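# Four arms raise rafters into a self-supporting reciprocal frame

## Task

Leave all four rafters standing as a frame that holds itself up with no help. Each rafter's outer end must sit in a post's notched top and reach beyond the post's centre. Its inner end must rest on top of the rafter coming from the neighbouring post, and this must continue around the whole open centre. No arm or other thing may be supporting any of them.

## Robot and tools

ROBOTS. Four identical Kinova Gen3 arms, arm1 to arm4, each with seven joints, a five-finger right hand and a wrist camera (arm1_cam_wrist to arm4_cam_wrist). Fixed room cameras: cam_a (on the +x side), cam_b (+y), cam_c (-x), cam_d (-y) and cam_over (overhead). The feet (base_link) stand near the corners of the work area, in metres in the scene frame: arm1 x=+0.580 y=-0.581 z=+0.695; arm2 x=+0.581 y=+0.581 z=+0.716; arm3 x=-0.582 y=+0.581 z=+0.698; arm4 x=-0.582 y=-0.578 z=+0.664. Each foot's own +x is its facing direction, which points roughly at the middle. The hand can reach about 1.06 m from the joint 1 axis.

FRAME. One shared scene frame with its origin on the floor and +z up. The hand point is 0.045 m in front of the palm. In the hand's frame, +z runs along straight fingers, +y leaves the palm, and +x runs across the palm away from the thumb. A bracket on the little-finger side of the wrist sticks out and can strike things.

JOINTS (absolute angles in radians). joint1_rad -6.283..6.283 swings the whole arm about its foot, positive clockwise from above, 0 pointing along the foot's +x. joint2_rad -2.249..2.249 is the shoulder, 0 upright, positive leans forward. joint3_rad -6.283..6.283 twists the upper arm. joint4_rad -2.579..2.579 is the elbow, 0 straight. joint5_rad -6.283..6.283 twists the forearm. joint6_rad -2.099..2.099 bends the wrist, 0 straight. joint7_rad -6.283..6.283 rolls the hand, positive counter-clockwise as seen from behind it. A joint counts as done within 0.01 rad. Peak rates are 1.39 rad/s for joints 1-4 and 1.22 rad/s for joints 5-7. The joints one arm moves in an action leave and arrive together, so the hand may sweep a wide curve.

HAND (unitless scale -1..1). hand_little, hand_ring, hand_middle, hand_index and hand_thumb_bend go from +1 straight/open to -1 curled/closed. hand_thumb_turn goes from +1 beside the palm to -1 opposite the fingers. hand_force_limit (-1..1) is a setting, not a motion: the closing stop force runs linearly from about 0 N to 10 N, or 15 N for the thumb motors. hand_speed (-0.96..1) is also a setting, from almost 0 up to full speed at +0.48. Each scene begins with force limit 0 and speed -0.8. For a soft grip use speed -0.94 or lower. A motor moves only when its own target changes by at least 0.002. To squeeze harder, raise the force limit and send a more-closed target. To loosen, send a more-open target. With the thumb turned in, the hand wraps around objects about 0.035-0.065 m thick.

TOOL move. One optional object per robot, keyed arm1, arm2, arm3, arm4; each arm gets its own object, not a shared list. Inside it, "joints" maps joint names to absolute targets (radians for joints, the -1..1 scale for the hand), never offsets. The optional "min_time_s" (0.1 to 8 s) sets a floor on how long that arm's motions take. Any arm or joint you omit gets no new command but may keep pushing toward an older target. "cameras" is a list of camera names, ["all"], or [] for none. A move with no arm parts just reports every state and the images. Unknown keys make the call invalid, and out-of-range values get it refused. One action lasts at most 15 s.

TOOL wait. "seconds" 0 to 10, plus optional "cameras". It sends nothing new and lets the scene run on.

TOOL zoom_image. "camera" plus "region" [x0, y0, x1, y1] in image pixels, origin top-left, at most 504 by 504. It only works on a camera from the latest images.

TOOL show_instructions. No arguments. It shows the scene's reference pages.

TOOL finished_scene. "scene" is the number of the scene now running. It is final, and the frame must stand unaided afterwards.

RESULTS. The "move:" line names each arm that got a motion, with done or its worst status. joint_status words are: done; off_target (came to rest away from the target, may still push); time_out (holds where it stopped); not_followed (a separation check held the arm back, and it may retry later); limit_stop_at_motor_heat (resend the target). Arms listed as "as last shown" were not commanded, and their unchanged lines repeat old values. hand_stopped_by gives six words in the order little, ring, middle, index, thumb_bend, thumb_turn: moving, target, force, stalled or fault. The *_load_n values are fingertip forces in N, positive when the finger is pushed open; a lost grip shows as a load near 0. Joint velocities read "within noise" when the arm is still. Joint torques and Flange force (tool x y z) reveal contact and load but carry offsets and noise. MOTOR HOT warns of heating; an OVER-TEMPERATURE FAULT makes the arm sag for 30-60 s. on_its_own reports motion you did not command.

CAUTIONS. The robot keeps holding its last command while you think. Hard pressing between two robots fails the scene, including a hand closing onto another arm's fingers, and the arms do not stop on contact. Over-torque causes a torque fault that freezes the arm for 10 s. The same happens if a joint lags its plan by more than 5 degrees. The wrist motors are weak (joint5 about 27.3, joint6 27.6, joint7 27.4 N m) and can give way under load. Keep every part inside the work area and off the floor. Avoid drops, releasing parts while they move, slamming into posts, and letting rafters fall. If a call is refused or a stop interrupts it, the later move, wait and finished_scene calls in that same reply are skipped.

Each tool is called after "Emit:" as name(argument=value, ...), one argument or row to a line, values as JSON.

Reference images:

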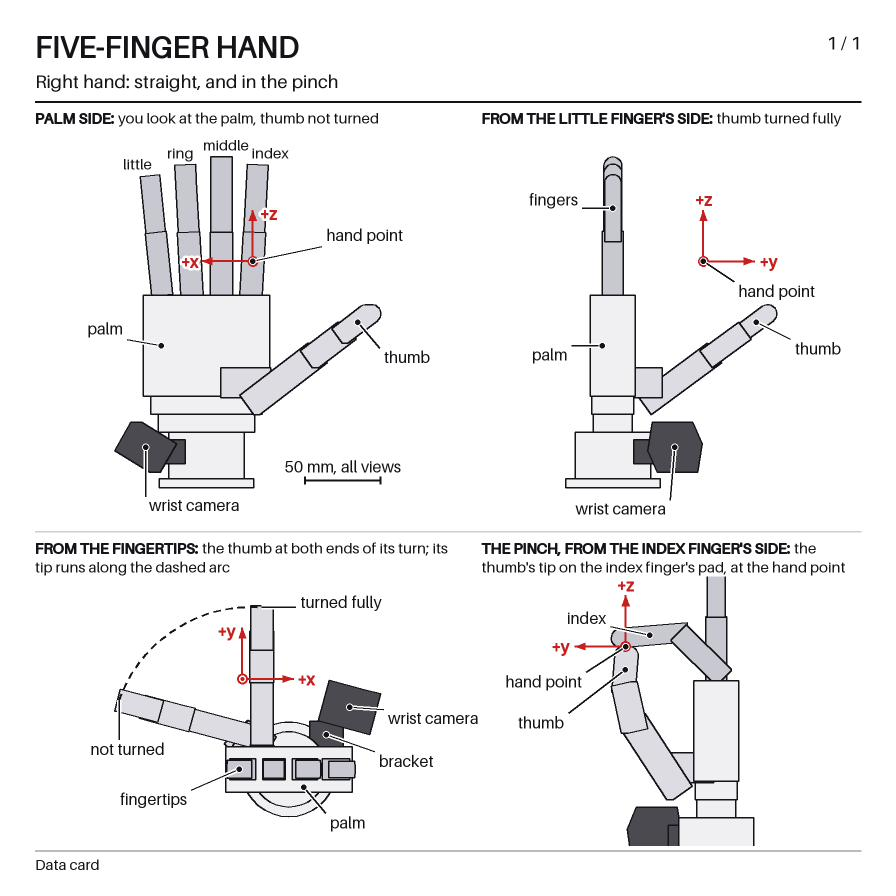

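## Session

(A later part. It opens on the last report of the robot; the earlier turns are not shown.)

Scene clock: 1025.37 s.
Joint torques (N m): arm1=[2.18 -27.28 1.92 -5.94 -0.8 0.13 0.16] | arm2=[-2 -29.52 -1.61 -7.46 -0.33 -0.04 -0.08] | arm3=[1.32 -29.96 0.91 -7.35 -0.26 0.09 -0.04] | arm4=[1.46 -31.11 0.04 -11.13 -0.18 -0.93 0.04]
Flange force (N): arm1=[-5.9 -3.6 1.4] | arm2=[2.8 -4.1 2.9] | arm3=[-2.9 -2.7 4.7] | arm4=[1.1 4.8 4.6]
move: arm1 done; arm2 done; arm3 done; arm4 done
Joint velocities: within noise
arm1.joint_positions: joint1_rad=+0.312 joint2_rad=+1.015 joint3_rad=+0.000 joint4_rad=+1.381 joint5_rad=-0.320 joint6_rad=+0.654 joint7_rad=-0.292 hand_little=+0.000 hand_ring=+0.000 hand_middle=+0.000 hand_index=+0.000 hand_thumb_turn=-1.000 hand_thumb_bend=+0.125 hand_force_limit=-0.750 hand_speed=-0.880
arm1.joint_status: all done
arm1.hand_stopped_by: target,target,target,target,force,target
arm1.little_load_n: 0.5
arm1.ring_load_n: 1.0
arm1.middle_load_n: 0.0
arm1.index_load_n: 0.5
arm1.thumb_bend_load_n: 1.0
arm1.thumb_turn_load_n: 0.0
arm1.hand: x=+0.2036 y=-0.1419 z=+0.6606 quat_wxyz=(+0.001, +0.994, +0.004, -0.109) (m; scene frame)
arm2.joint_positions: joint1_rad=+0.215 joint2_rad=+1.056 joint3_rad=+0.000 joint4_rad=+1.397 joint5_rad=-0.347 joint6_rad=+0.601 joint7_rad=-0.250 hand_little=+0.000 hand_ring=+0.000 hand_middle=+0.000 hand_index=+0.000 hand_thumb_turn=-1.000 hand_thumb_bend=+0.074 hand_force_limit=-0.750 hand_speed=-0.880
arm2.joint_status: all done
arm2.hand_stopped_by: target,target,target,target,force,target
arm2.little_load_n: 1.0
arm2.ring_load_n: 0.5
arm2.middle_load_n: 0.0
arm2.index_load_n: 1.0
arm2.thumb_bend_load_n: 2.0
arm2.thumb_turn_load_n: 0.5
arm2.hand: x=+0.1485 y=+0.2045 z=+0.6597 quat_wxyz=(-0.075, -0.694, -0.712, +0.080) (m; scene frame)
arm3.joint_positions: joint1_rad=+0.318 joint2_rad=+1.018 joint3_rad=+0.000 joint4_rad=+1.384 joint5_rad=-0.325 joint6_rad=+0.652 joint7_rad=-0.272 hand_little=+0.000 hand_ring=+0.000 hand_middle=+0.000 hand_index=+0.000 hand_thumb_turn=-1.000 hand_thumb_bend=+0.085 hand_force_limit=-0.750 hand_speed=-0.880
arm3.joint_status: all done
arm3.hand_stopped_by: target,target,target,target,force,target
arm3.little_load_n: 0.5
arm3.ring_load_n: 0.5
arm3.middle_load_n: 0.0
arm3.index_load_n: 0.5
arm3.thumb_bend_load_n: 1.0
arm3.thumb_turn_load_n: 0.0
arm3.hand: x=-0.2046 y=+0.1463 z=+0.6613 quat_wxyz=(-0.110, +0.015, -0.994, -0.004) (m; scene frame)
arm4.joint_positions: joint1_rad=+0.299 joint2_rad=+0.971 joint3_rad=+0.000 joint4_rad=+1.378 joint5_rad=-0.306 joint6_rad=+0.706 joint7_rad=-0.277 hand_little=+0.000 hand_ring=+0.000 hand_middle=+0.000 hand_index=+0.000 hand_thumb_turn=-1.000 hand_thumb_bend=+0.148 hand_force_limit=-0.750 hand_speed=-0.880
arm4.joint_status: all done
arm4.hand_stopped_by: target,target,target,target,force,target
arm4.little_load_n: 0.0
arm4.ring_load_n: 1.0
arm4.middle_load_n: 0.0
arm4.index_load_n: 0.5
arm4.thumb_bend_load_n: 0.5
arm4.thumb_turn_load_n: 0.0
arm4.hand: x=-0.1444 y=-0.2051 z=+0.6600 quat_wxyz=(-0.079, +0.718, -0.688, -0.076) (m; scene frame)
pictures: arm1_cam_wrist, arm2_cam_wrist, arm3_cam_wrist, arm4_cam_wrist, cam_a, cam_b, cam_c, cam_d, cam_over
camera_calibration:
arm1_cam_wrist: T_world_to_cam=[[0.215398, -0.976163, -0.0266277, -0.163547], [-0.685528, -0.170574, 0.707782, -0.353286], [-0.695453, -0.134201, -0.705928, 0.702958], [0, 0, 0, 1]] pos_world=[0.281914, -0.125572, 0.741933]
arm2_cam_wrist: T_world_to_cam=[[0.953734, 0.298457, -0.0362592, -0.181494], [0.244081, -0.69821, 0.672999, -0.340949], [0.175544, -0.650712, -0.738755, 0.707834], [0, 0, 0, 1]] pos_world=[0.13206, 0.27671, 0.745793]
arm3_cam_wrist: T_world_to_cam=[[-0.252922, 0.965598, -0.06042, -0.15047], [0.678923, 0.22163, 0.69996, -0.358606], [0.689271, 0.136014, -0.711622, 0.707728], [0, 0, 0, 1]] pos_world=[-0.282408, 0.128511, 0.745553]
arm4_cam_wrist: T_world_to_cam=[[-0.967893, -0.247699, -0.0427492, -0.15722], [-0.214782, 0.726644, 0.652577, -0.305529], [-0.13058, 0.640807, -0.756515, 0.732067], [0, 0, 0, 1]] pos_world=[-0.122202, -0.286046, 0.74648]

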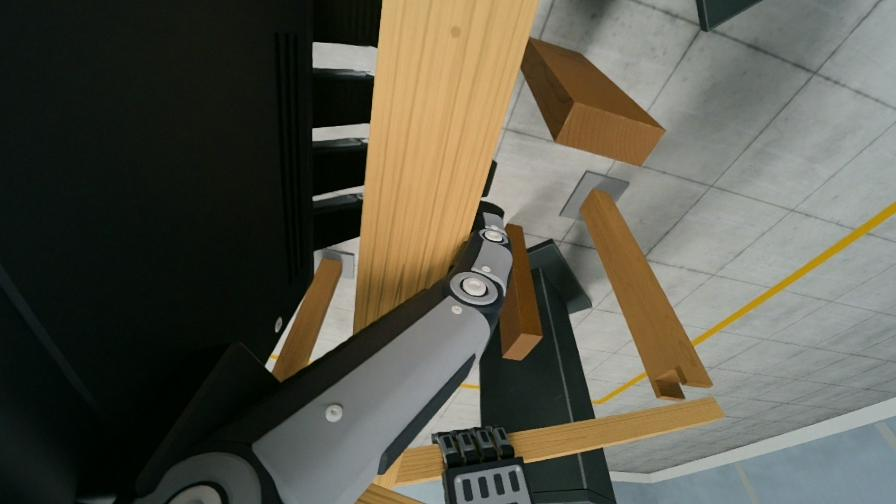

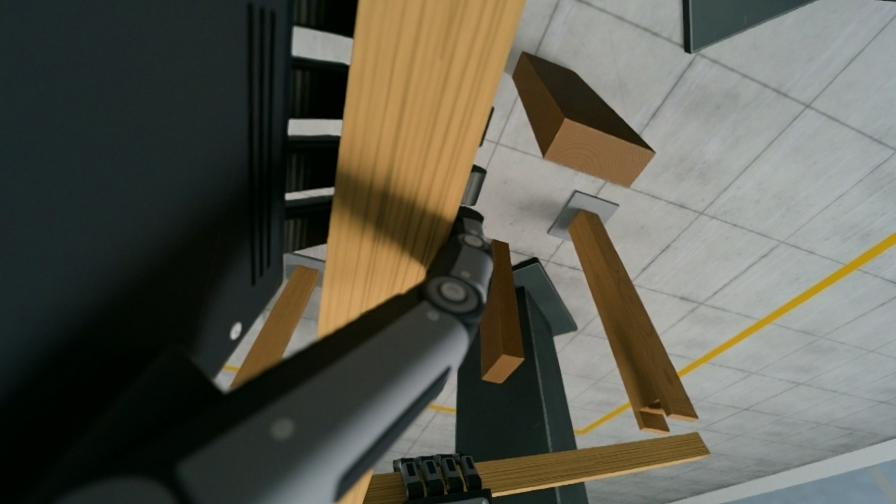

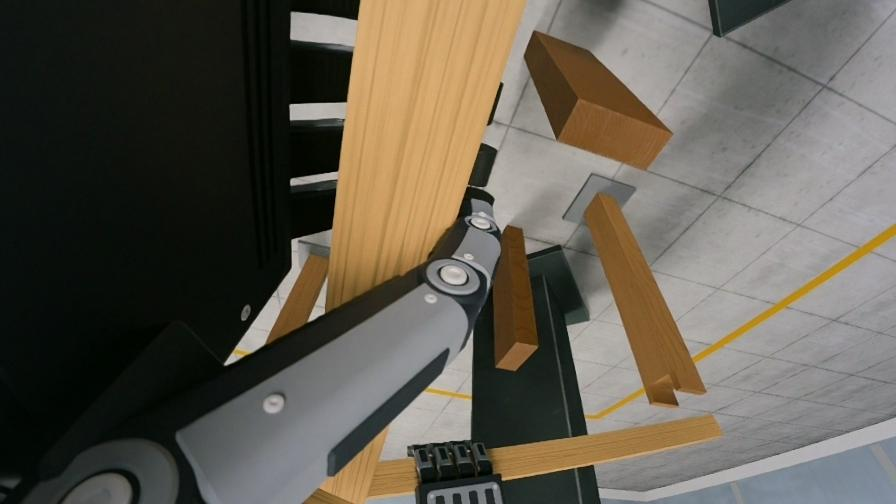

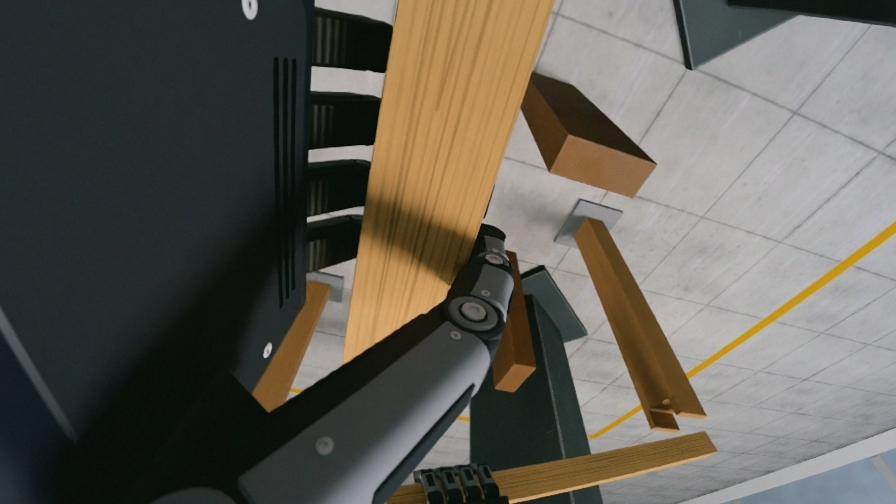

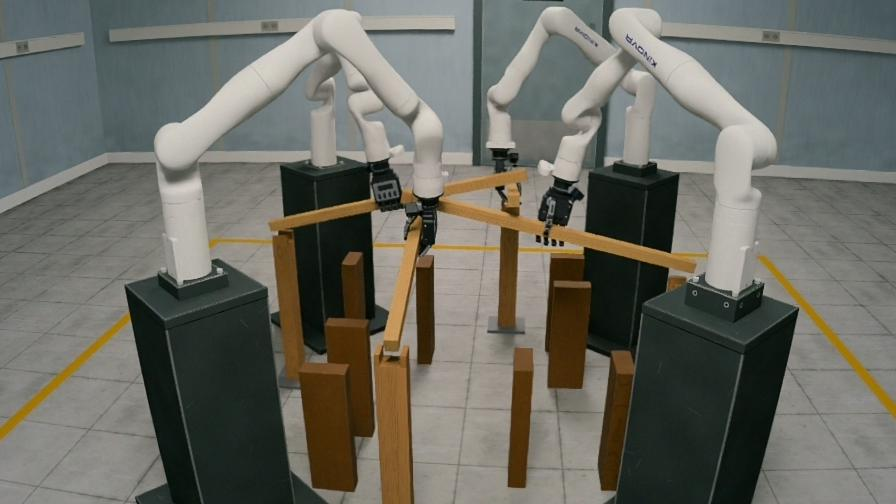

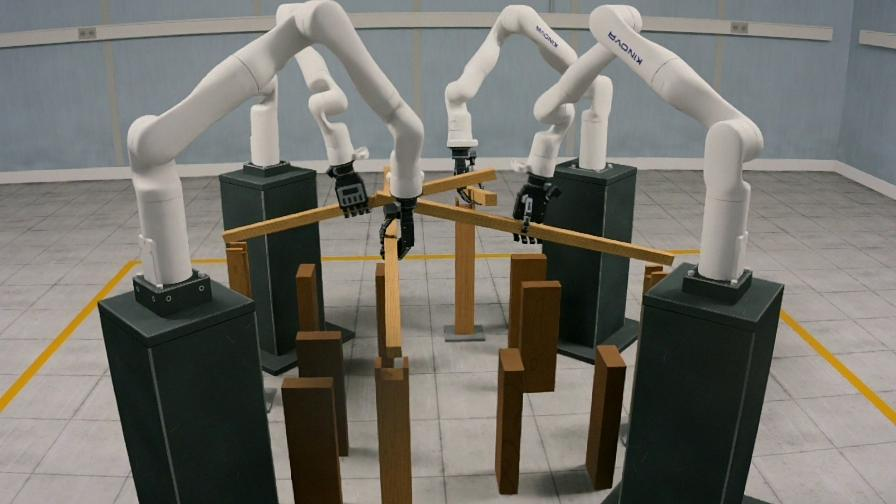

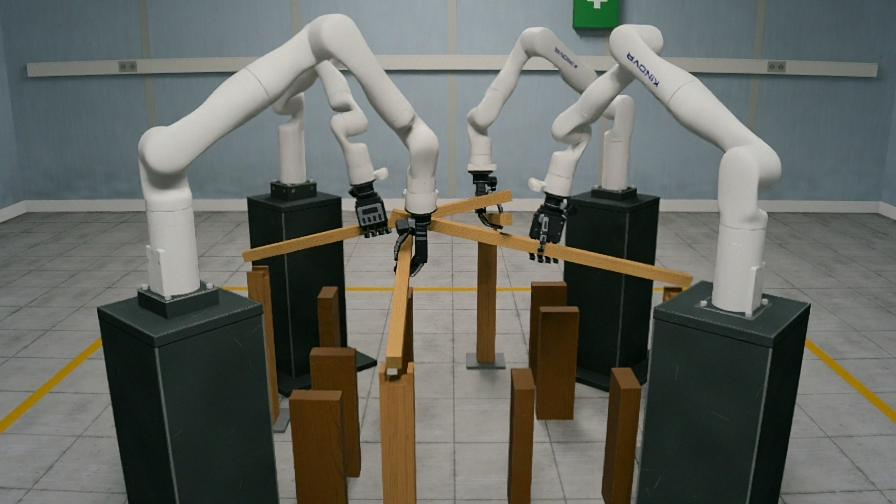

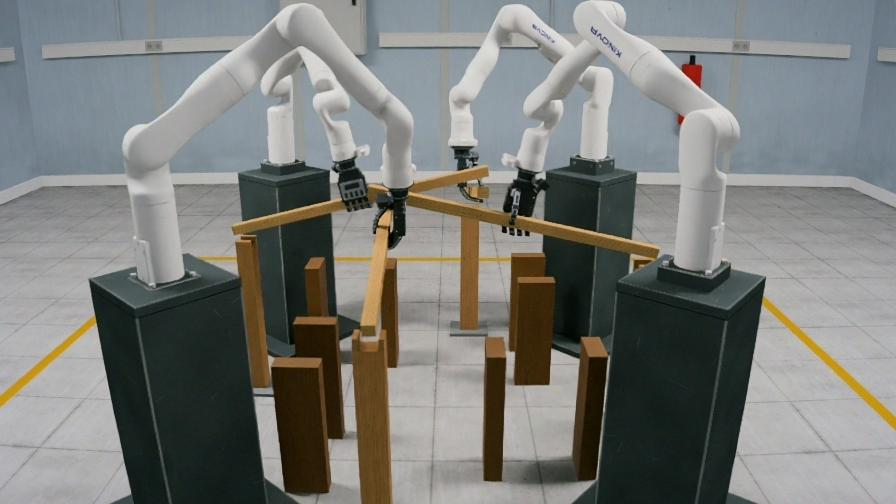

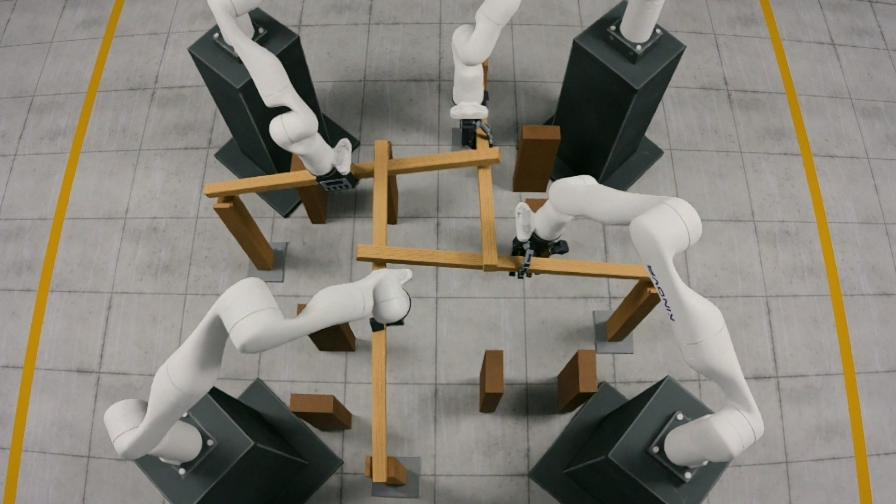

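Emit:
zoom_image(
  camera="cam_a",
  region=[370, 330, 420, 380],
)

Emit:
zoom_image(
  camera="cam_b",
  region=[370, 330, 420, 380],
)

Emit:
zoom_image(
  camera="cam_c",
  region=[375, 345, 425, 395],
)

Emit:
zoom_image(
  camera="cam_d",
  region=[345, 310, 395, 360],
)

Emit:
zoom_image(
  camera="cam_over",
  region=[350, 424, 430, 504],
)

Emit:
zoom_image(
  camera="cam_over",
  region=[195, 160, 265, 230],
)

Emit:
zoom_image(
  camera="cam_over",
  region=[610, 240, 680, 310],
)

Scaled by 10.080 from the camera's 896x504 image, which has a finer 1280x720 frame.

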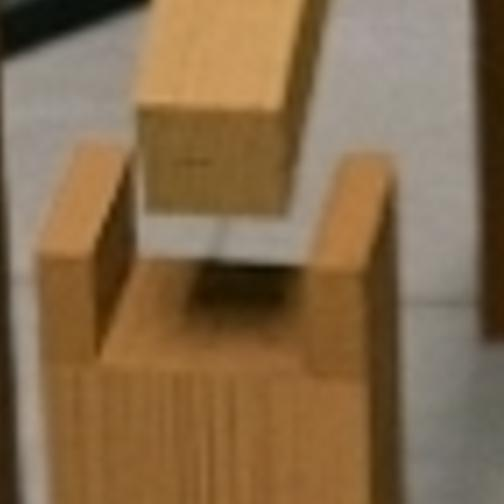

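Scaled by 10.080 from the camera's 896x504 image, which has a finer 1280x720 frame.

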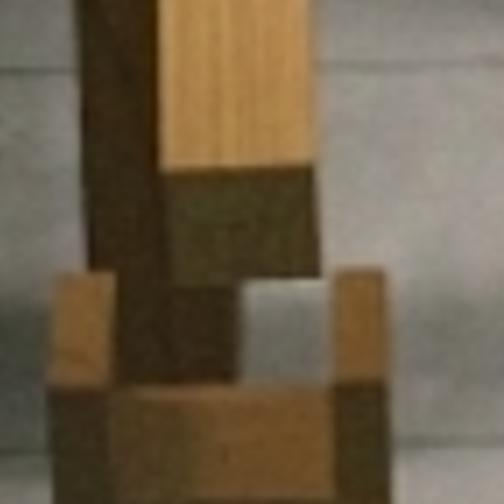

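Scaled by 10.080 from the camera's 896x504 image, which has a finer 1280x720 frame.

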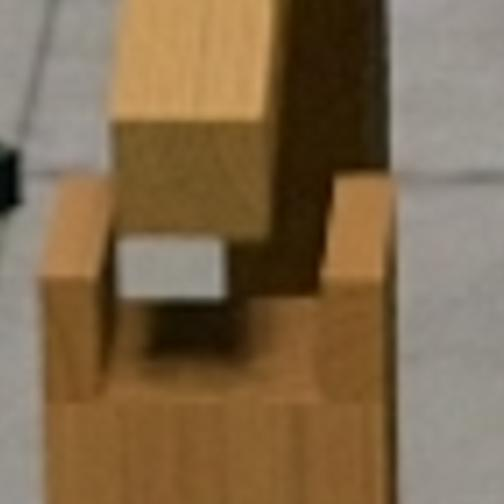

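Scaled by 10.080 from the camera's 896x504 image, which has a finer 1280x720 frame.

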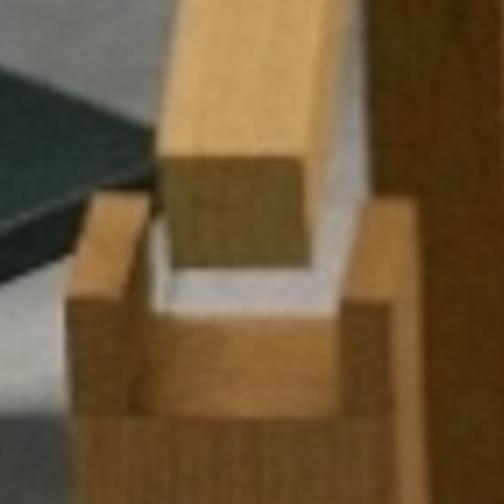

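Scaled by 6.300 from the camera's 896x504 image, which has a finer 1280x720 frame.

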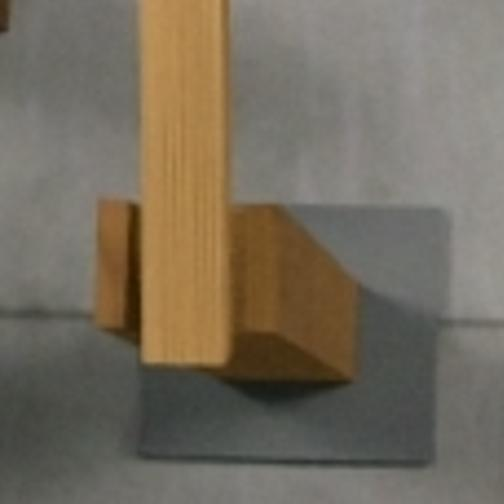

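Scaled by 7.200 from the camera's 896x504 image, which has a finer 1280x720 frame.

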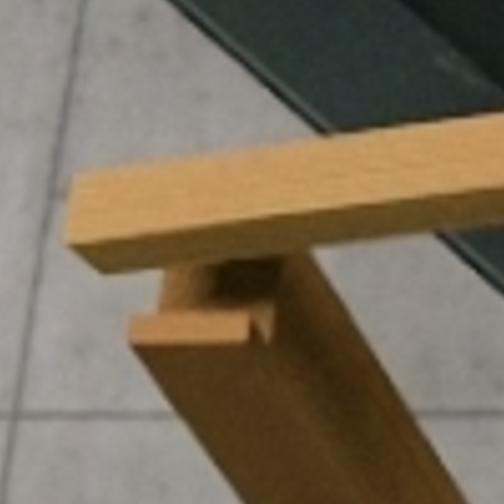

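Scaled by 7.200 from the camera's 896x504 image, which has a finer 1280x720 frame.

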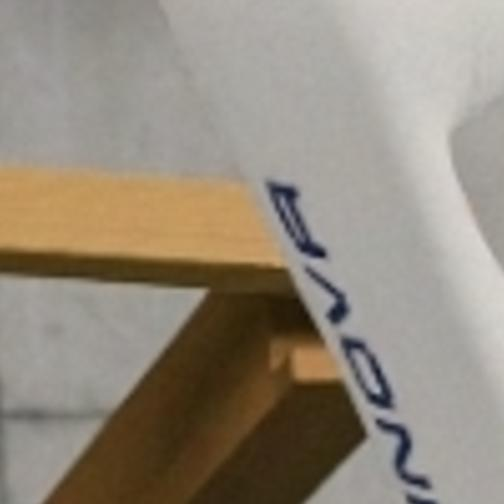

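Emit:
move(
  arm1={"joints":{"joint1_rad":0.2866,"joint2_rad":1.0651,"joint4_rad":1.3654,"joint5_rad":-0.2598,"joint6_rad":0.6303,"joint7_rad":-0.3592},"min_time_s":3},
  arm2={"joints":{"joint1_rad":0.1878,"joint2_rad":1.1064,"joint4_rad":1.3816,"joint5_rad":-0.2828,"joint6_rad":0.5764,"joint7_rad":-0.3241},"min_time_s":3},
  arm3={"joints":{"joint1_rad":0.2973,"joint2_rad":1.0749,"joint4_rad":1.3500,"joint5_rad":-0.2599,"joint6_rad":0.6392,"joint7_rad":-0.3396},"min_time_s":3},
  arm4={"joints":{"joint1_rad":0.2741,"joint2_rad":1.0195,"joint4_rad":1.3661,"joint5_rad":-0.2487,"joint6_rad":0.6802,"joint7_rad":-0.3388},"min_time_s":3},
  cameras=["all"],
)

Emit:
zoom_image(
  camera="cam_a",
  region=[370, 330, 420, 380],
)

Emit:
zoom_image(
  camera="cam_b",
  region=[370, 330, 420, 380],
)

Emit:
zoom_image(
  camera="cam_c",
  region=[375, 345, 425, 395],
)

Emit:
zoom_image(
  camera="cam_d",
  region=[345, 310, 395, 360],
)

Emit:
zoom_image(
  camera="cam_over",
  region=[340, 140, 500, 300],
)

Scene clock: 1163.23 s.
Joint torques (N m): arm1=[2.2 -27.46 1.98 -5.63 -0.74 0.22 0.18] | arm2=[-1.92 -29.68 -1.41 -7.04 -0.23 -0.02 -0.07] | arm3=[1.36 -30.31 0.98 -7.02 -0.19 0.12 -0.02] | arm4=[1.4 -31.37 0.17 -10.73 -0.07 -0.86 0.04]
Flange force (N): arm1=[-5.9 -3.1 1.4] | arm2=[2.5 -4.1 3.1] | arm3=[-3.3 -2.8 4.6] | arm4=[1.2 5.1 4.5]
move: arm1 done; arm2 done; arm3 done; arm4 done
Joint velocities: within noise
arm1.joint_positions: joint1_rad=+0.287 joint2_rad=+1.065 joint3_rad=+0.000 joint4_rad=+1.365 joint5_rad=-0.260 joint6_rad=+0.630 joint7_rad=-0.359 hand_little=+0.000 hand_ring=+0.000 hand_middle=+0.000 hand_index=+0.000 hand_thumb_turn=-1.000 hand_thumb_bend=+0.125 hand_force_limit=-0.750 hand_speed=-0.880
arm1.joint_status: all done
arm1.hand_stopped_by: target,target,target,target,force,target
arm1.little_load_n: 0.5
arm1.ring_load_n: 1.0
arm1.middle_load_n: 0.0
arm1.index_load_n: 1.0
arm1.thumb_bend_load_n: 1.0
arm1.thumb_turn_load_n: 0.0
arm1.hand: x=+0.2037 y=-0.1467 z=+0.6311 quat_wxyz=(+0.000, +0.996, +0.004, -0.087) (m; scene frame)
arm2.joint_positions: joint1_rad=+0.188 joint2_rad=+1.106 joint3_rad=+0.000 joint4_rad=+1.382 joint5_rad=-0.283 joint6_rad=+0.576 joint7_rad=-0.324 hand_little=+0.000 hand_ring=+0.000 hand_middle=+0.000 hand_index=+0.000 hand_thumb_turn=-1.000 hand_thumb_bend=+0.074 hand_force_limit=-0.750 hand_speed=-0.880
arm2.joint_status: all done
arm2.hand_stopped_by: target,target,target,target,force,target
arm2.little_load_n: 1.0
arm2.ring_load_n: 0.5
arm2.middle_load_n: 0.0
arm2.index_load_n: 0.5
arm2.thumb_bend_load_n: 2.0
arm2.thumb_turn_load_n: 0.0
arm2.hand: x=+0.1543 y=+0.2046 z=+0.6302 quat_wxyz=(-0.059, -0.695, -0.713, +0.064) (m; scene frame)
arm3.joint_positions: joint1_rad=+0.297 joint2_rad=+1.075 joint3_rad=+0.000 joint4_rad=+1.350 joint5_rad=-0.260 joint6_rad=+0.639 joint7_rad=-0.340 hand_little=+0.000 hand_ring=+0.000 hand_middle=+0.000 hand_index=+0.000 hand_thumb_turn=-1.000 hand_thumb_bend=+0.085 hand_force_limit=-0.750 hand_speed=-0.880
arm3.joint_status: all done
arm3.hand_stopped_by: target,target,target,target,force,target
arm3.little_load_n: 0.0
arm3.ring_load_n: 0.0
arm3.middle_load_n: 0.0
arm3.index_load_n: 0.5
arm3.thumb_bend_load_n: 1.0
arm3.thumb_turn_load_n: 0.0
arm3.hand: x=-0.2047 y=+0.1462 z=+0.6318 quat_wxyz=(-0.088, +0.015, -0.996, -0.003) (m; scene frame)
arm4.joint_positions: joint1_rad=+0.274 joint2_rad=+1.019 joint3_rad=+0.000 joint4_rad=+1.366 joint5_rad=-0.249 joint6_rad=+0.680 joint7_rad=-0.339 hand_little=+0.000 hand_ring=+0.000 hand_middle=+0.000 hand_index=+0.000 hand_thumb_turn=-1.000 hand_thumb_bend=+0.148 hand_force_limit=-0.750 hand_speed=-0.880
arm4.joint_status: all done
arm4.hand_stopped_by: target,target,target,target,force,target
arm4.little_load_n: 0.5
arm4.ring_load_n: 1.0
arm4.middle_load_n: 0.0
arm4.index_load_n: 0.5
arm4.thumb_bend_load_n: 0.5
arm4.thumb_turn_load_n: 0.5
arm4.hand: x=-0.1479 y=-0.2054 z=+0.6304 quat_wxyz=(-0.063, +0.719, -0.690, -0.060) (m; scene frame)
pictures: arm1_cam_wrist, arm2_cam_wrist, arm3_cam_wrist, arm4_cam_wrist, cam_a, cam_b, cam_c, cam_d, cam_over
camera_calibration:
arm1_cam_wrist: T_world_to_cam=[[0.216115, -0.976211, -0.0175181, -0.174962], [-0.716598, -0.170777, 0.676256, -0.307009], [-0.66316, -0.133596, -0.736458, 0.694335], [0, 0, 0, 1]] pos_world=[0.278265, -0.13047, 0.7159]
arm2_cam_wrist: T_world_to_cam=[[0.953886, 0.299229, -0.0237358, -0.196158], [0.244272, -0.72787, 0.640731, -0.296083], [0.174448, -0.616982, -0.767399, 0.696353], [0, 0, 0, 1]] pos_world=[0.137959, 0.272824, 0.719433]
arm3_cam_wrist: T_world_to_cam=[[-0.255729, 0.96542, -0.0506588, -0.158862], [0.709519, 0.22302, 0.668465, -0.311932], [0.656648, 0.135002, -0.742016, 0.699431], [0, 0, 0, 1]] pos_world=[-0.278584, 0.128511, 0.719457]
arm4_cam_wrist: T_world_to_cam=[[-0.967987, -0.248796, -0.0332042, -0.168181], [-0.215389, 0.755421, 0.618827, -0.259741], [-0.128878, 0.606168, -0.784825, 0.720336], [0, 0, 0, 1]] pos_world=[-0.125906, -0.282273, 0.720488]

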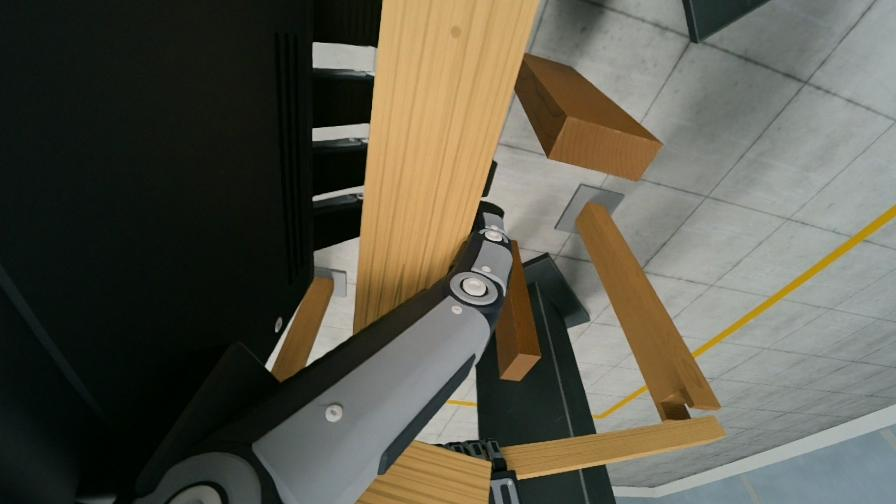

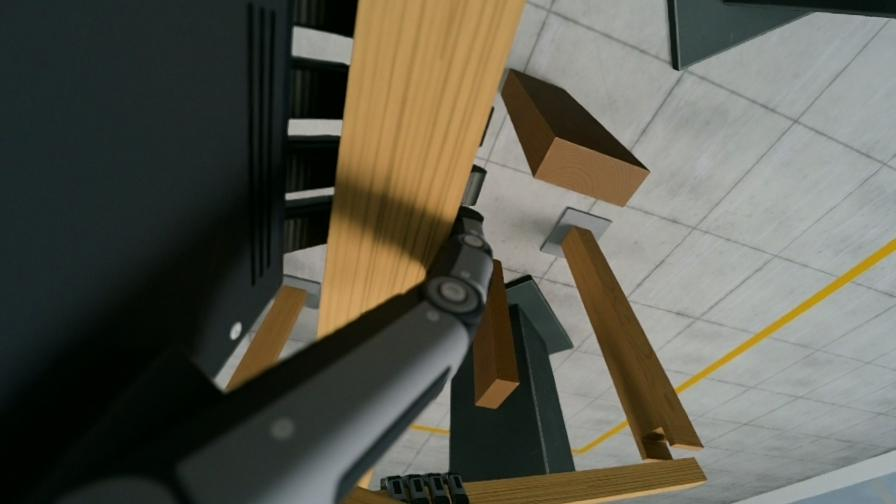

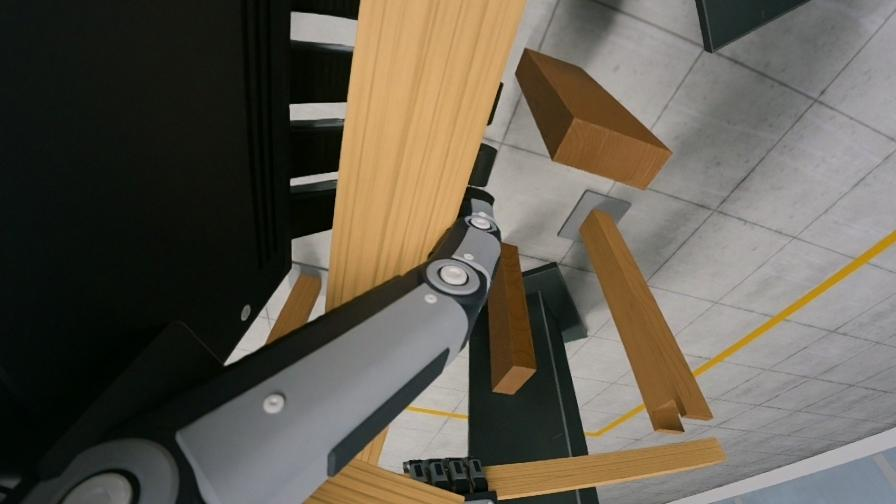

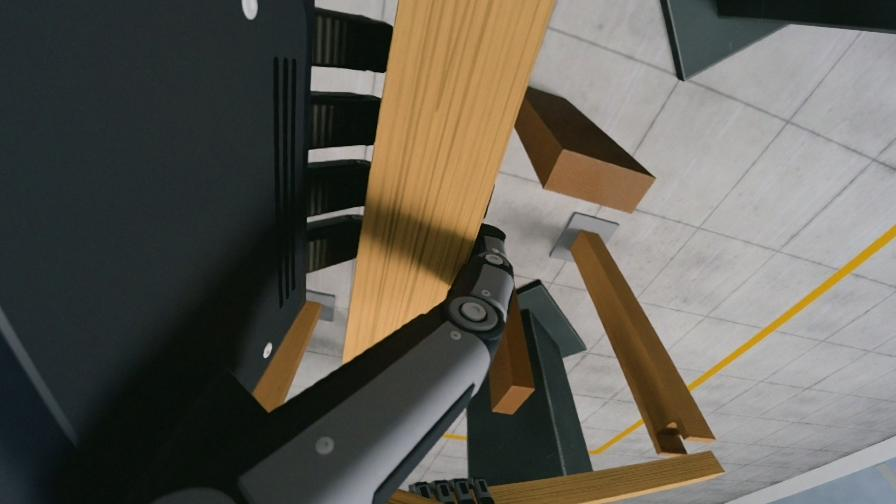

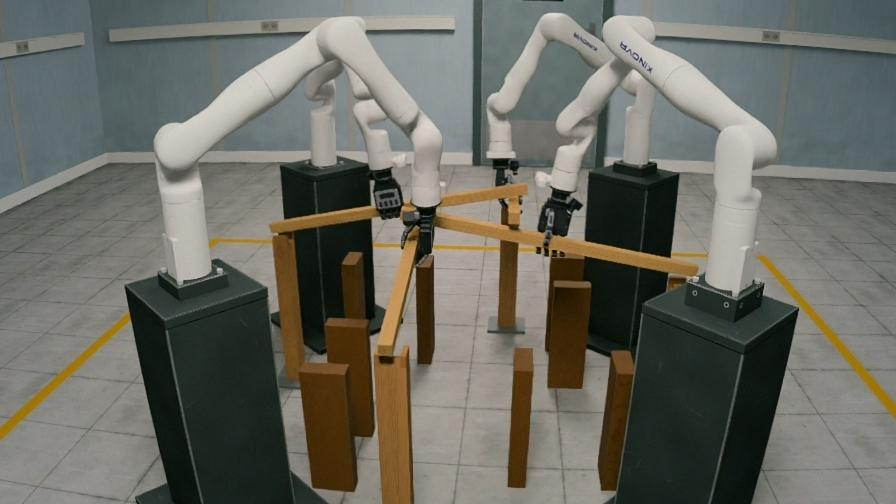

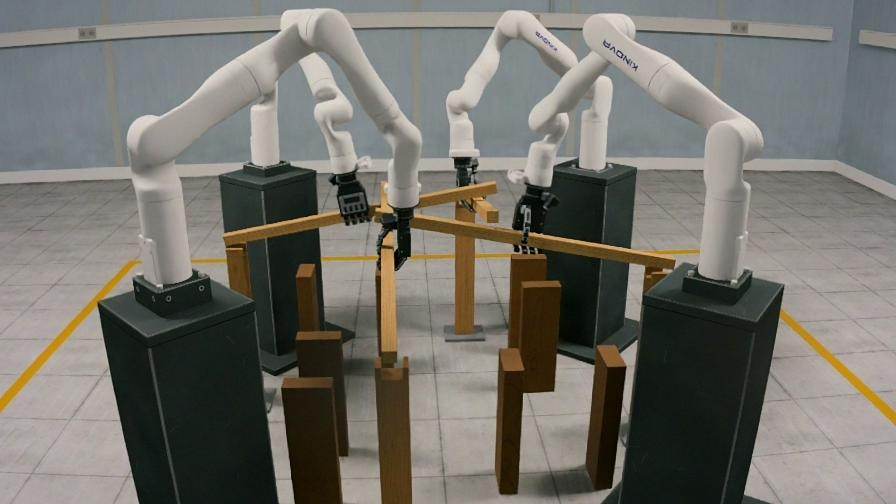

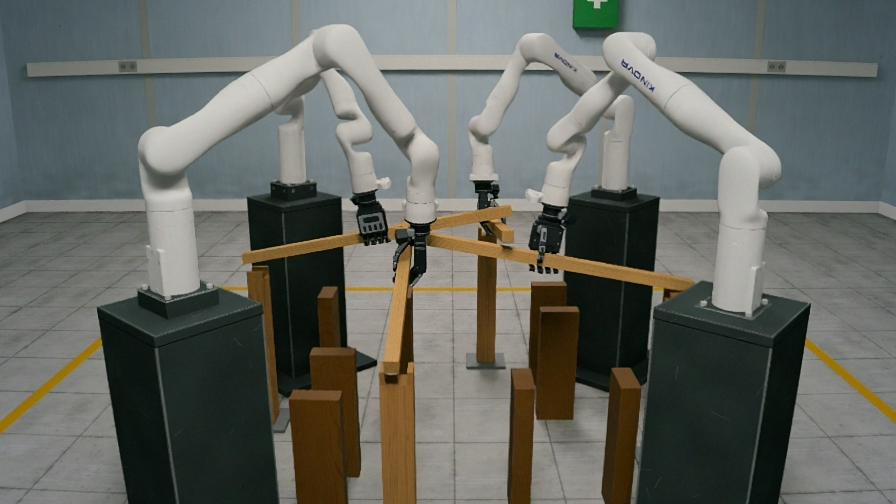

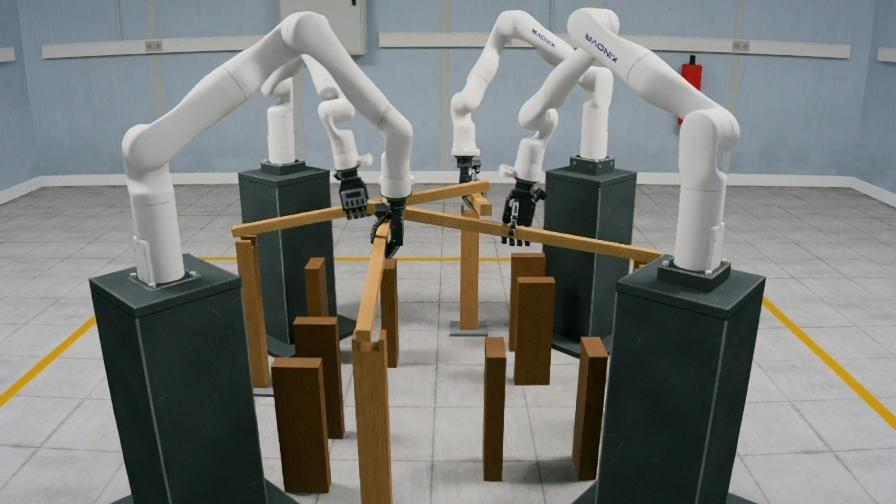

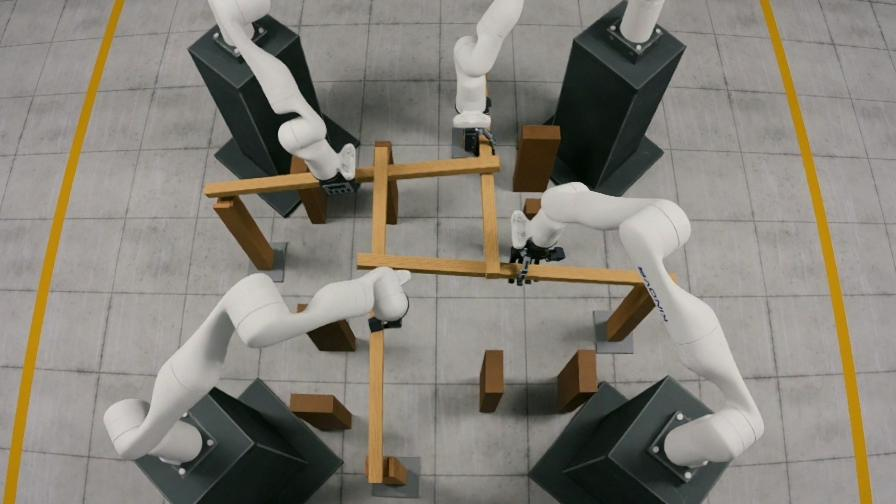

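Scaled by 10.080 from the camera's 896x504 image, which has a finer 1280x720 frame.

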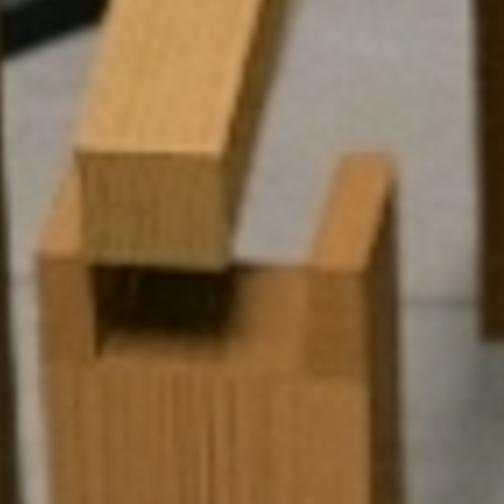

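Scaled by 10.080 from the camera's 896x504 image, which has a finer 1280x720 frame.

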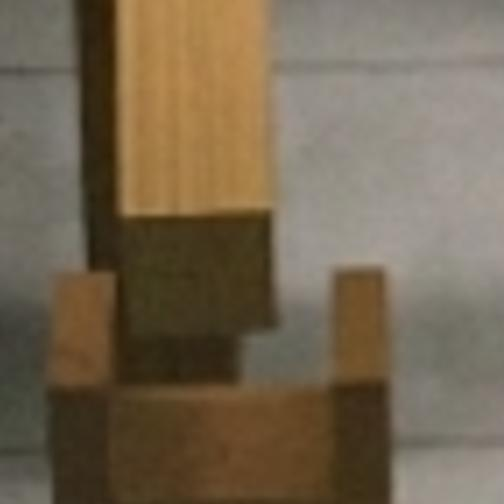

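Scaled by 10.080 from the camera's 896x504 image, which has a finer 1280x720 frame.

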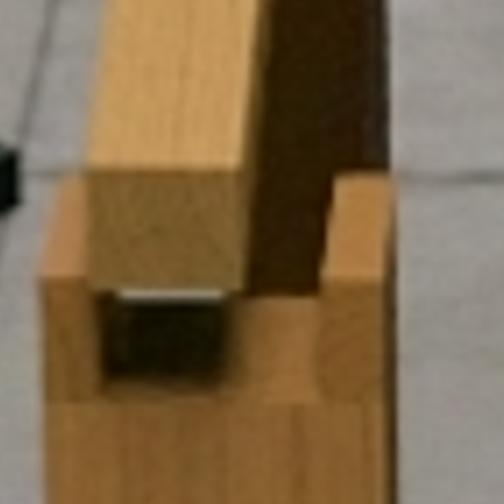

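Scaled by 10.080 from the camera's 896x504 image, which has a finer 1280x720 frame.

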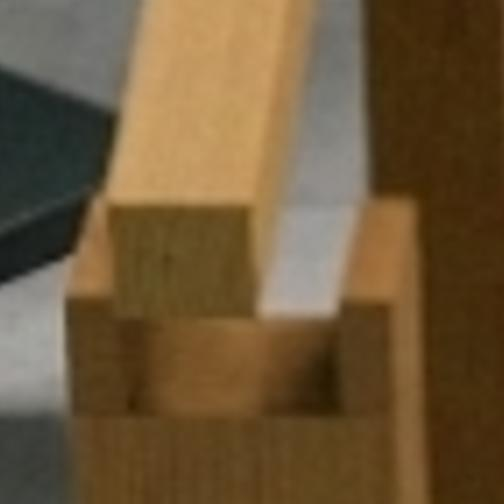

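Scaled by 3.150 from the camera's 896x504 image, which has a finer 1280x720 frame.

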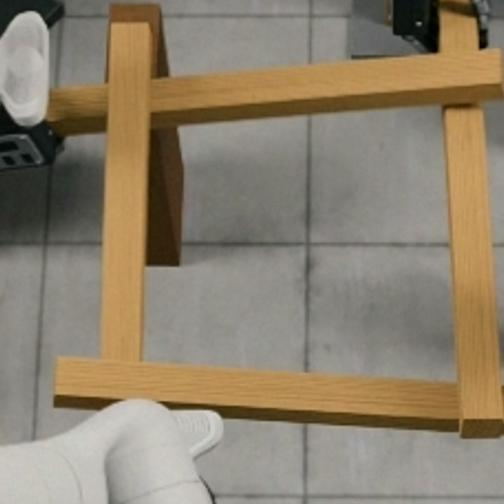

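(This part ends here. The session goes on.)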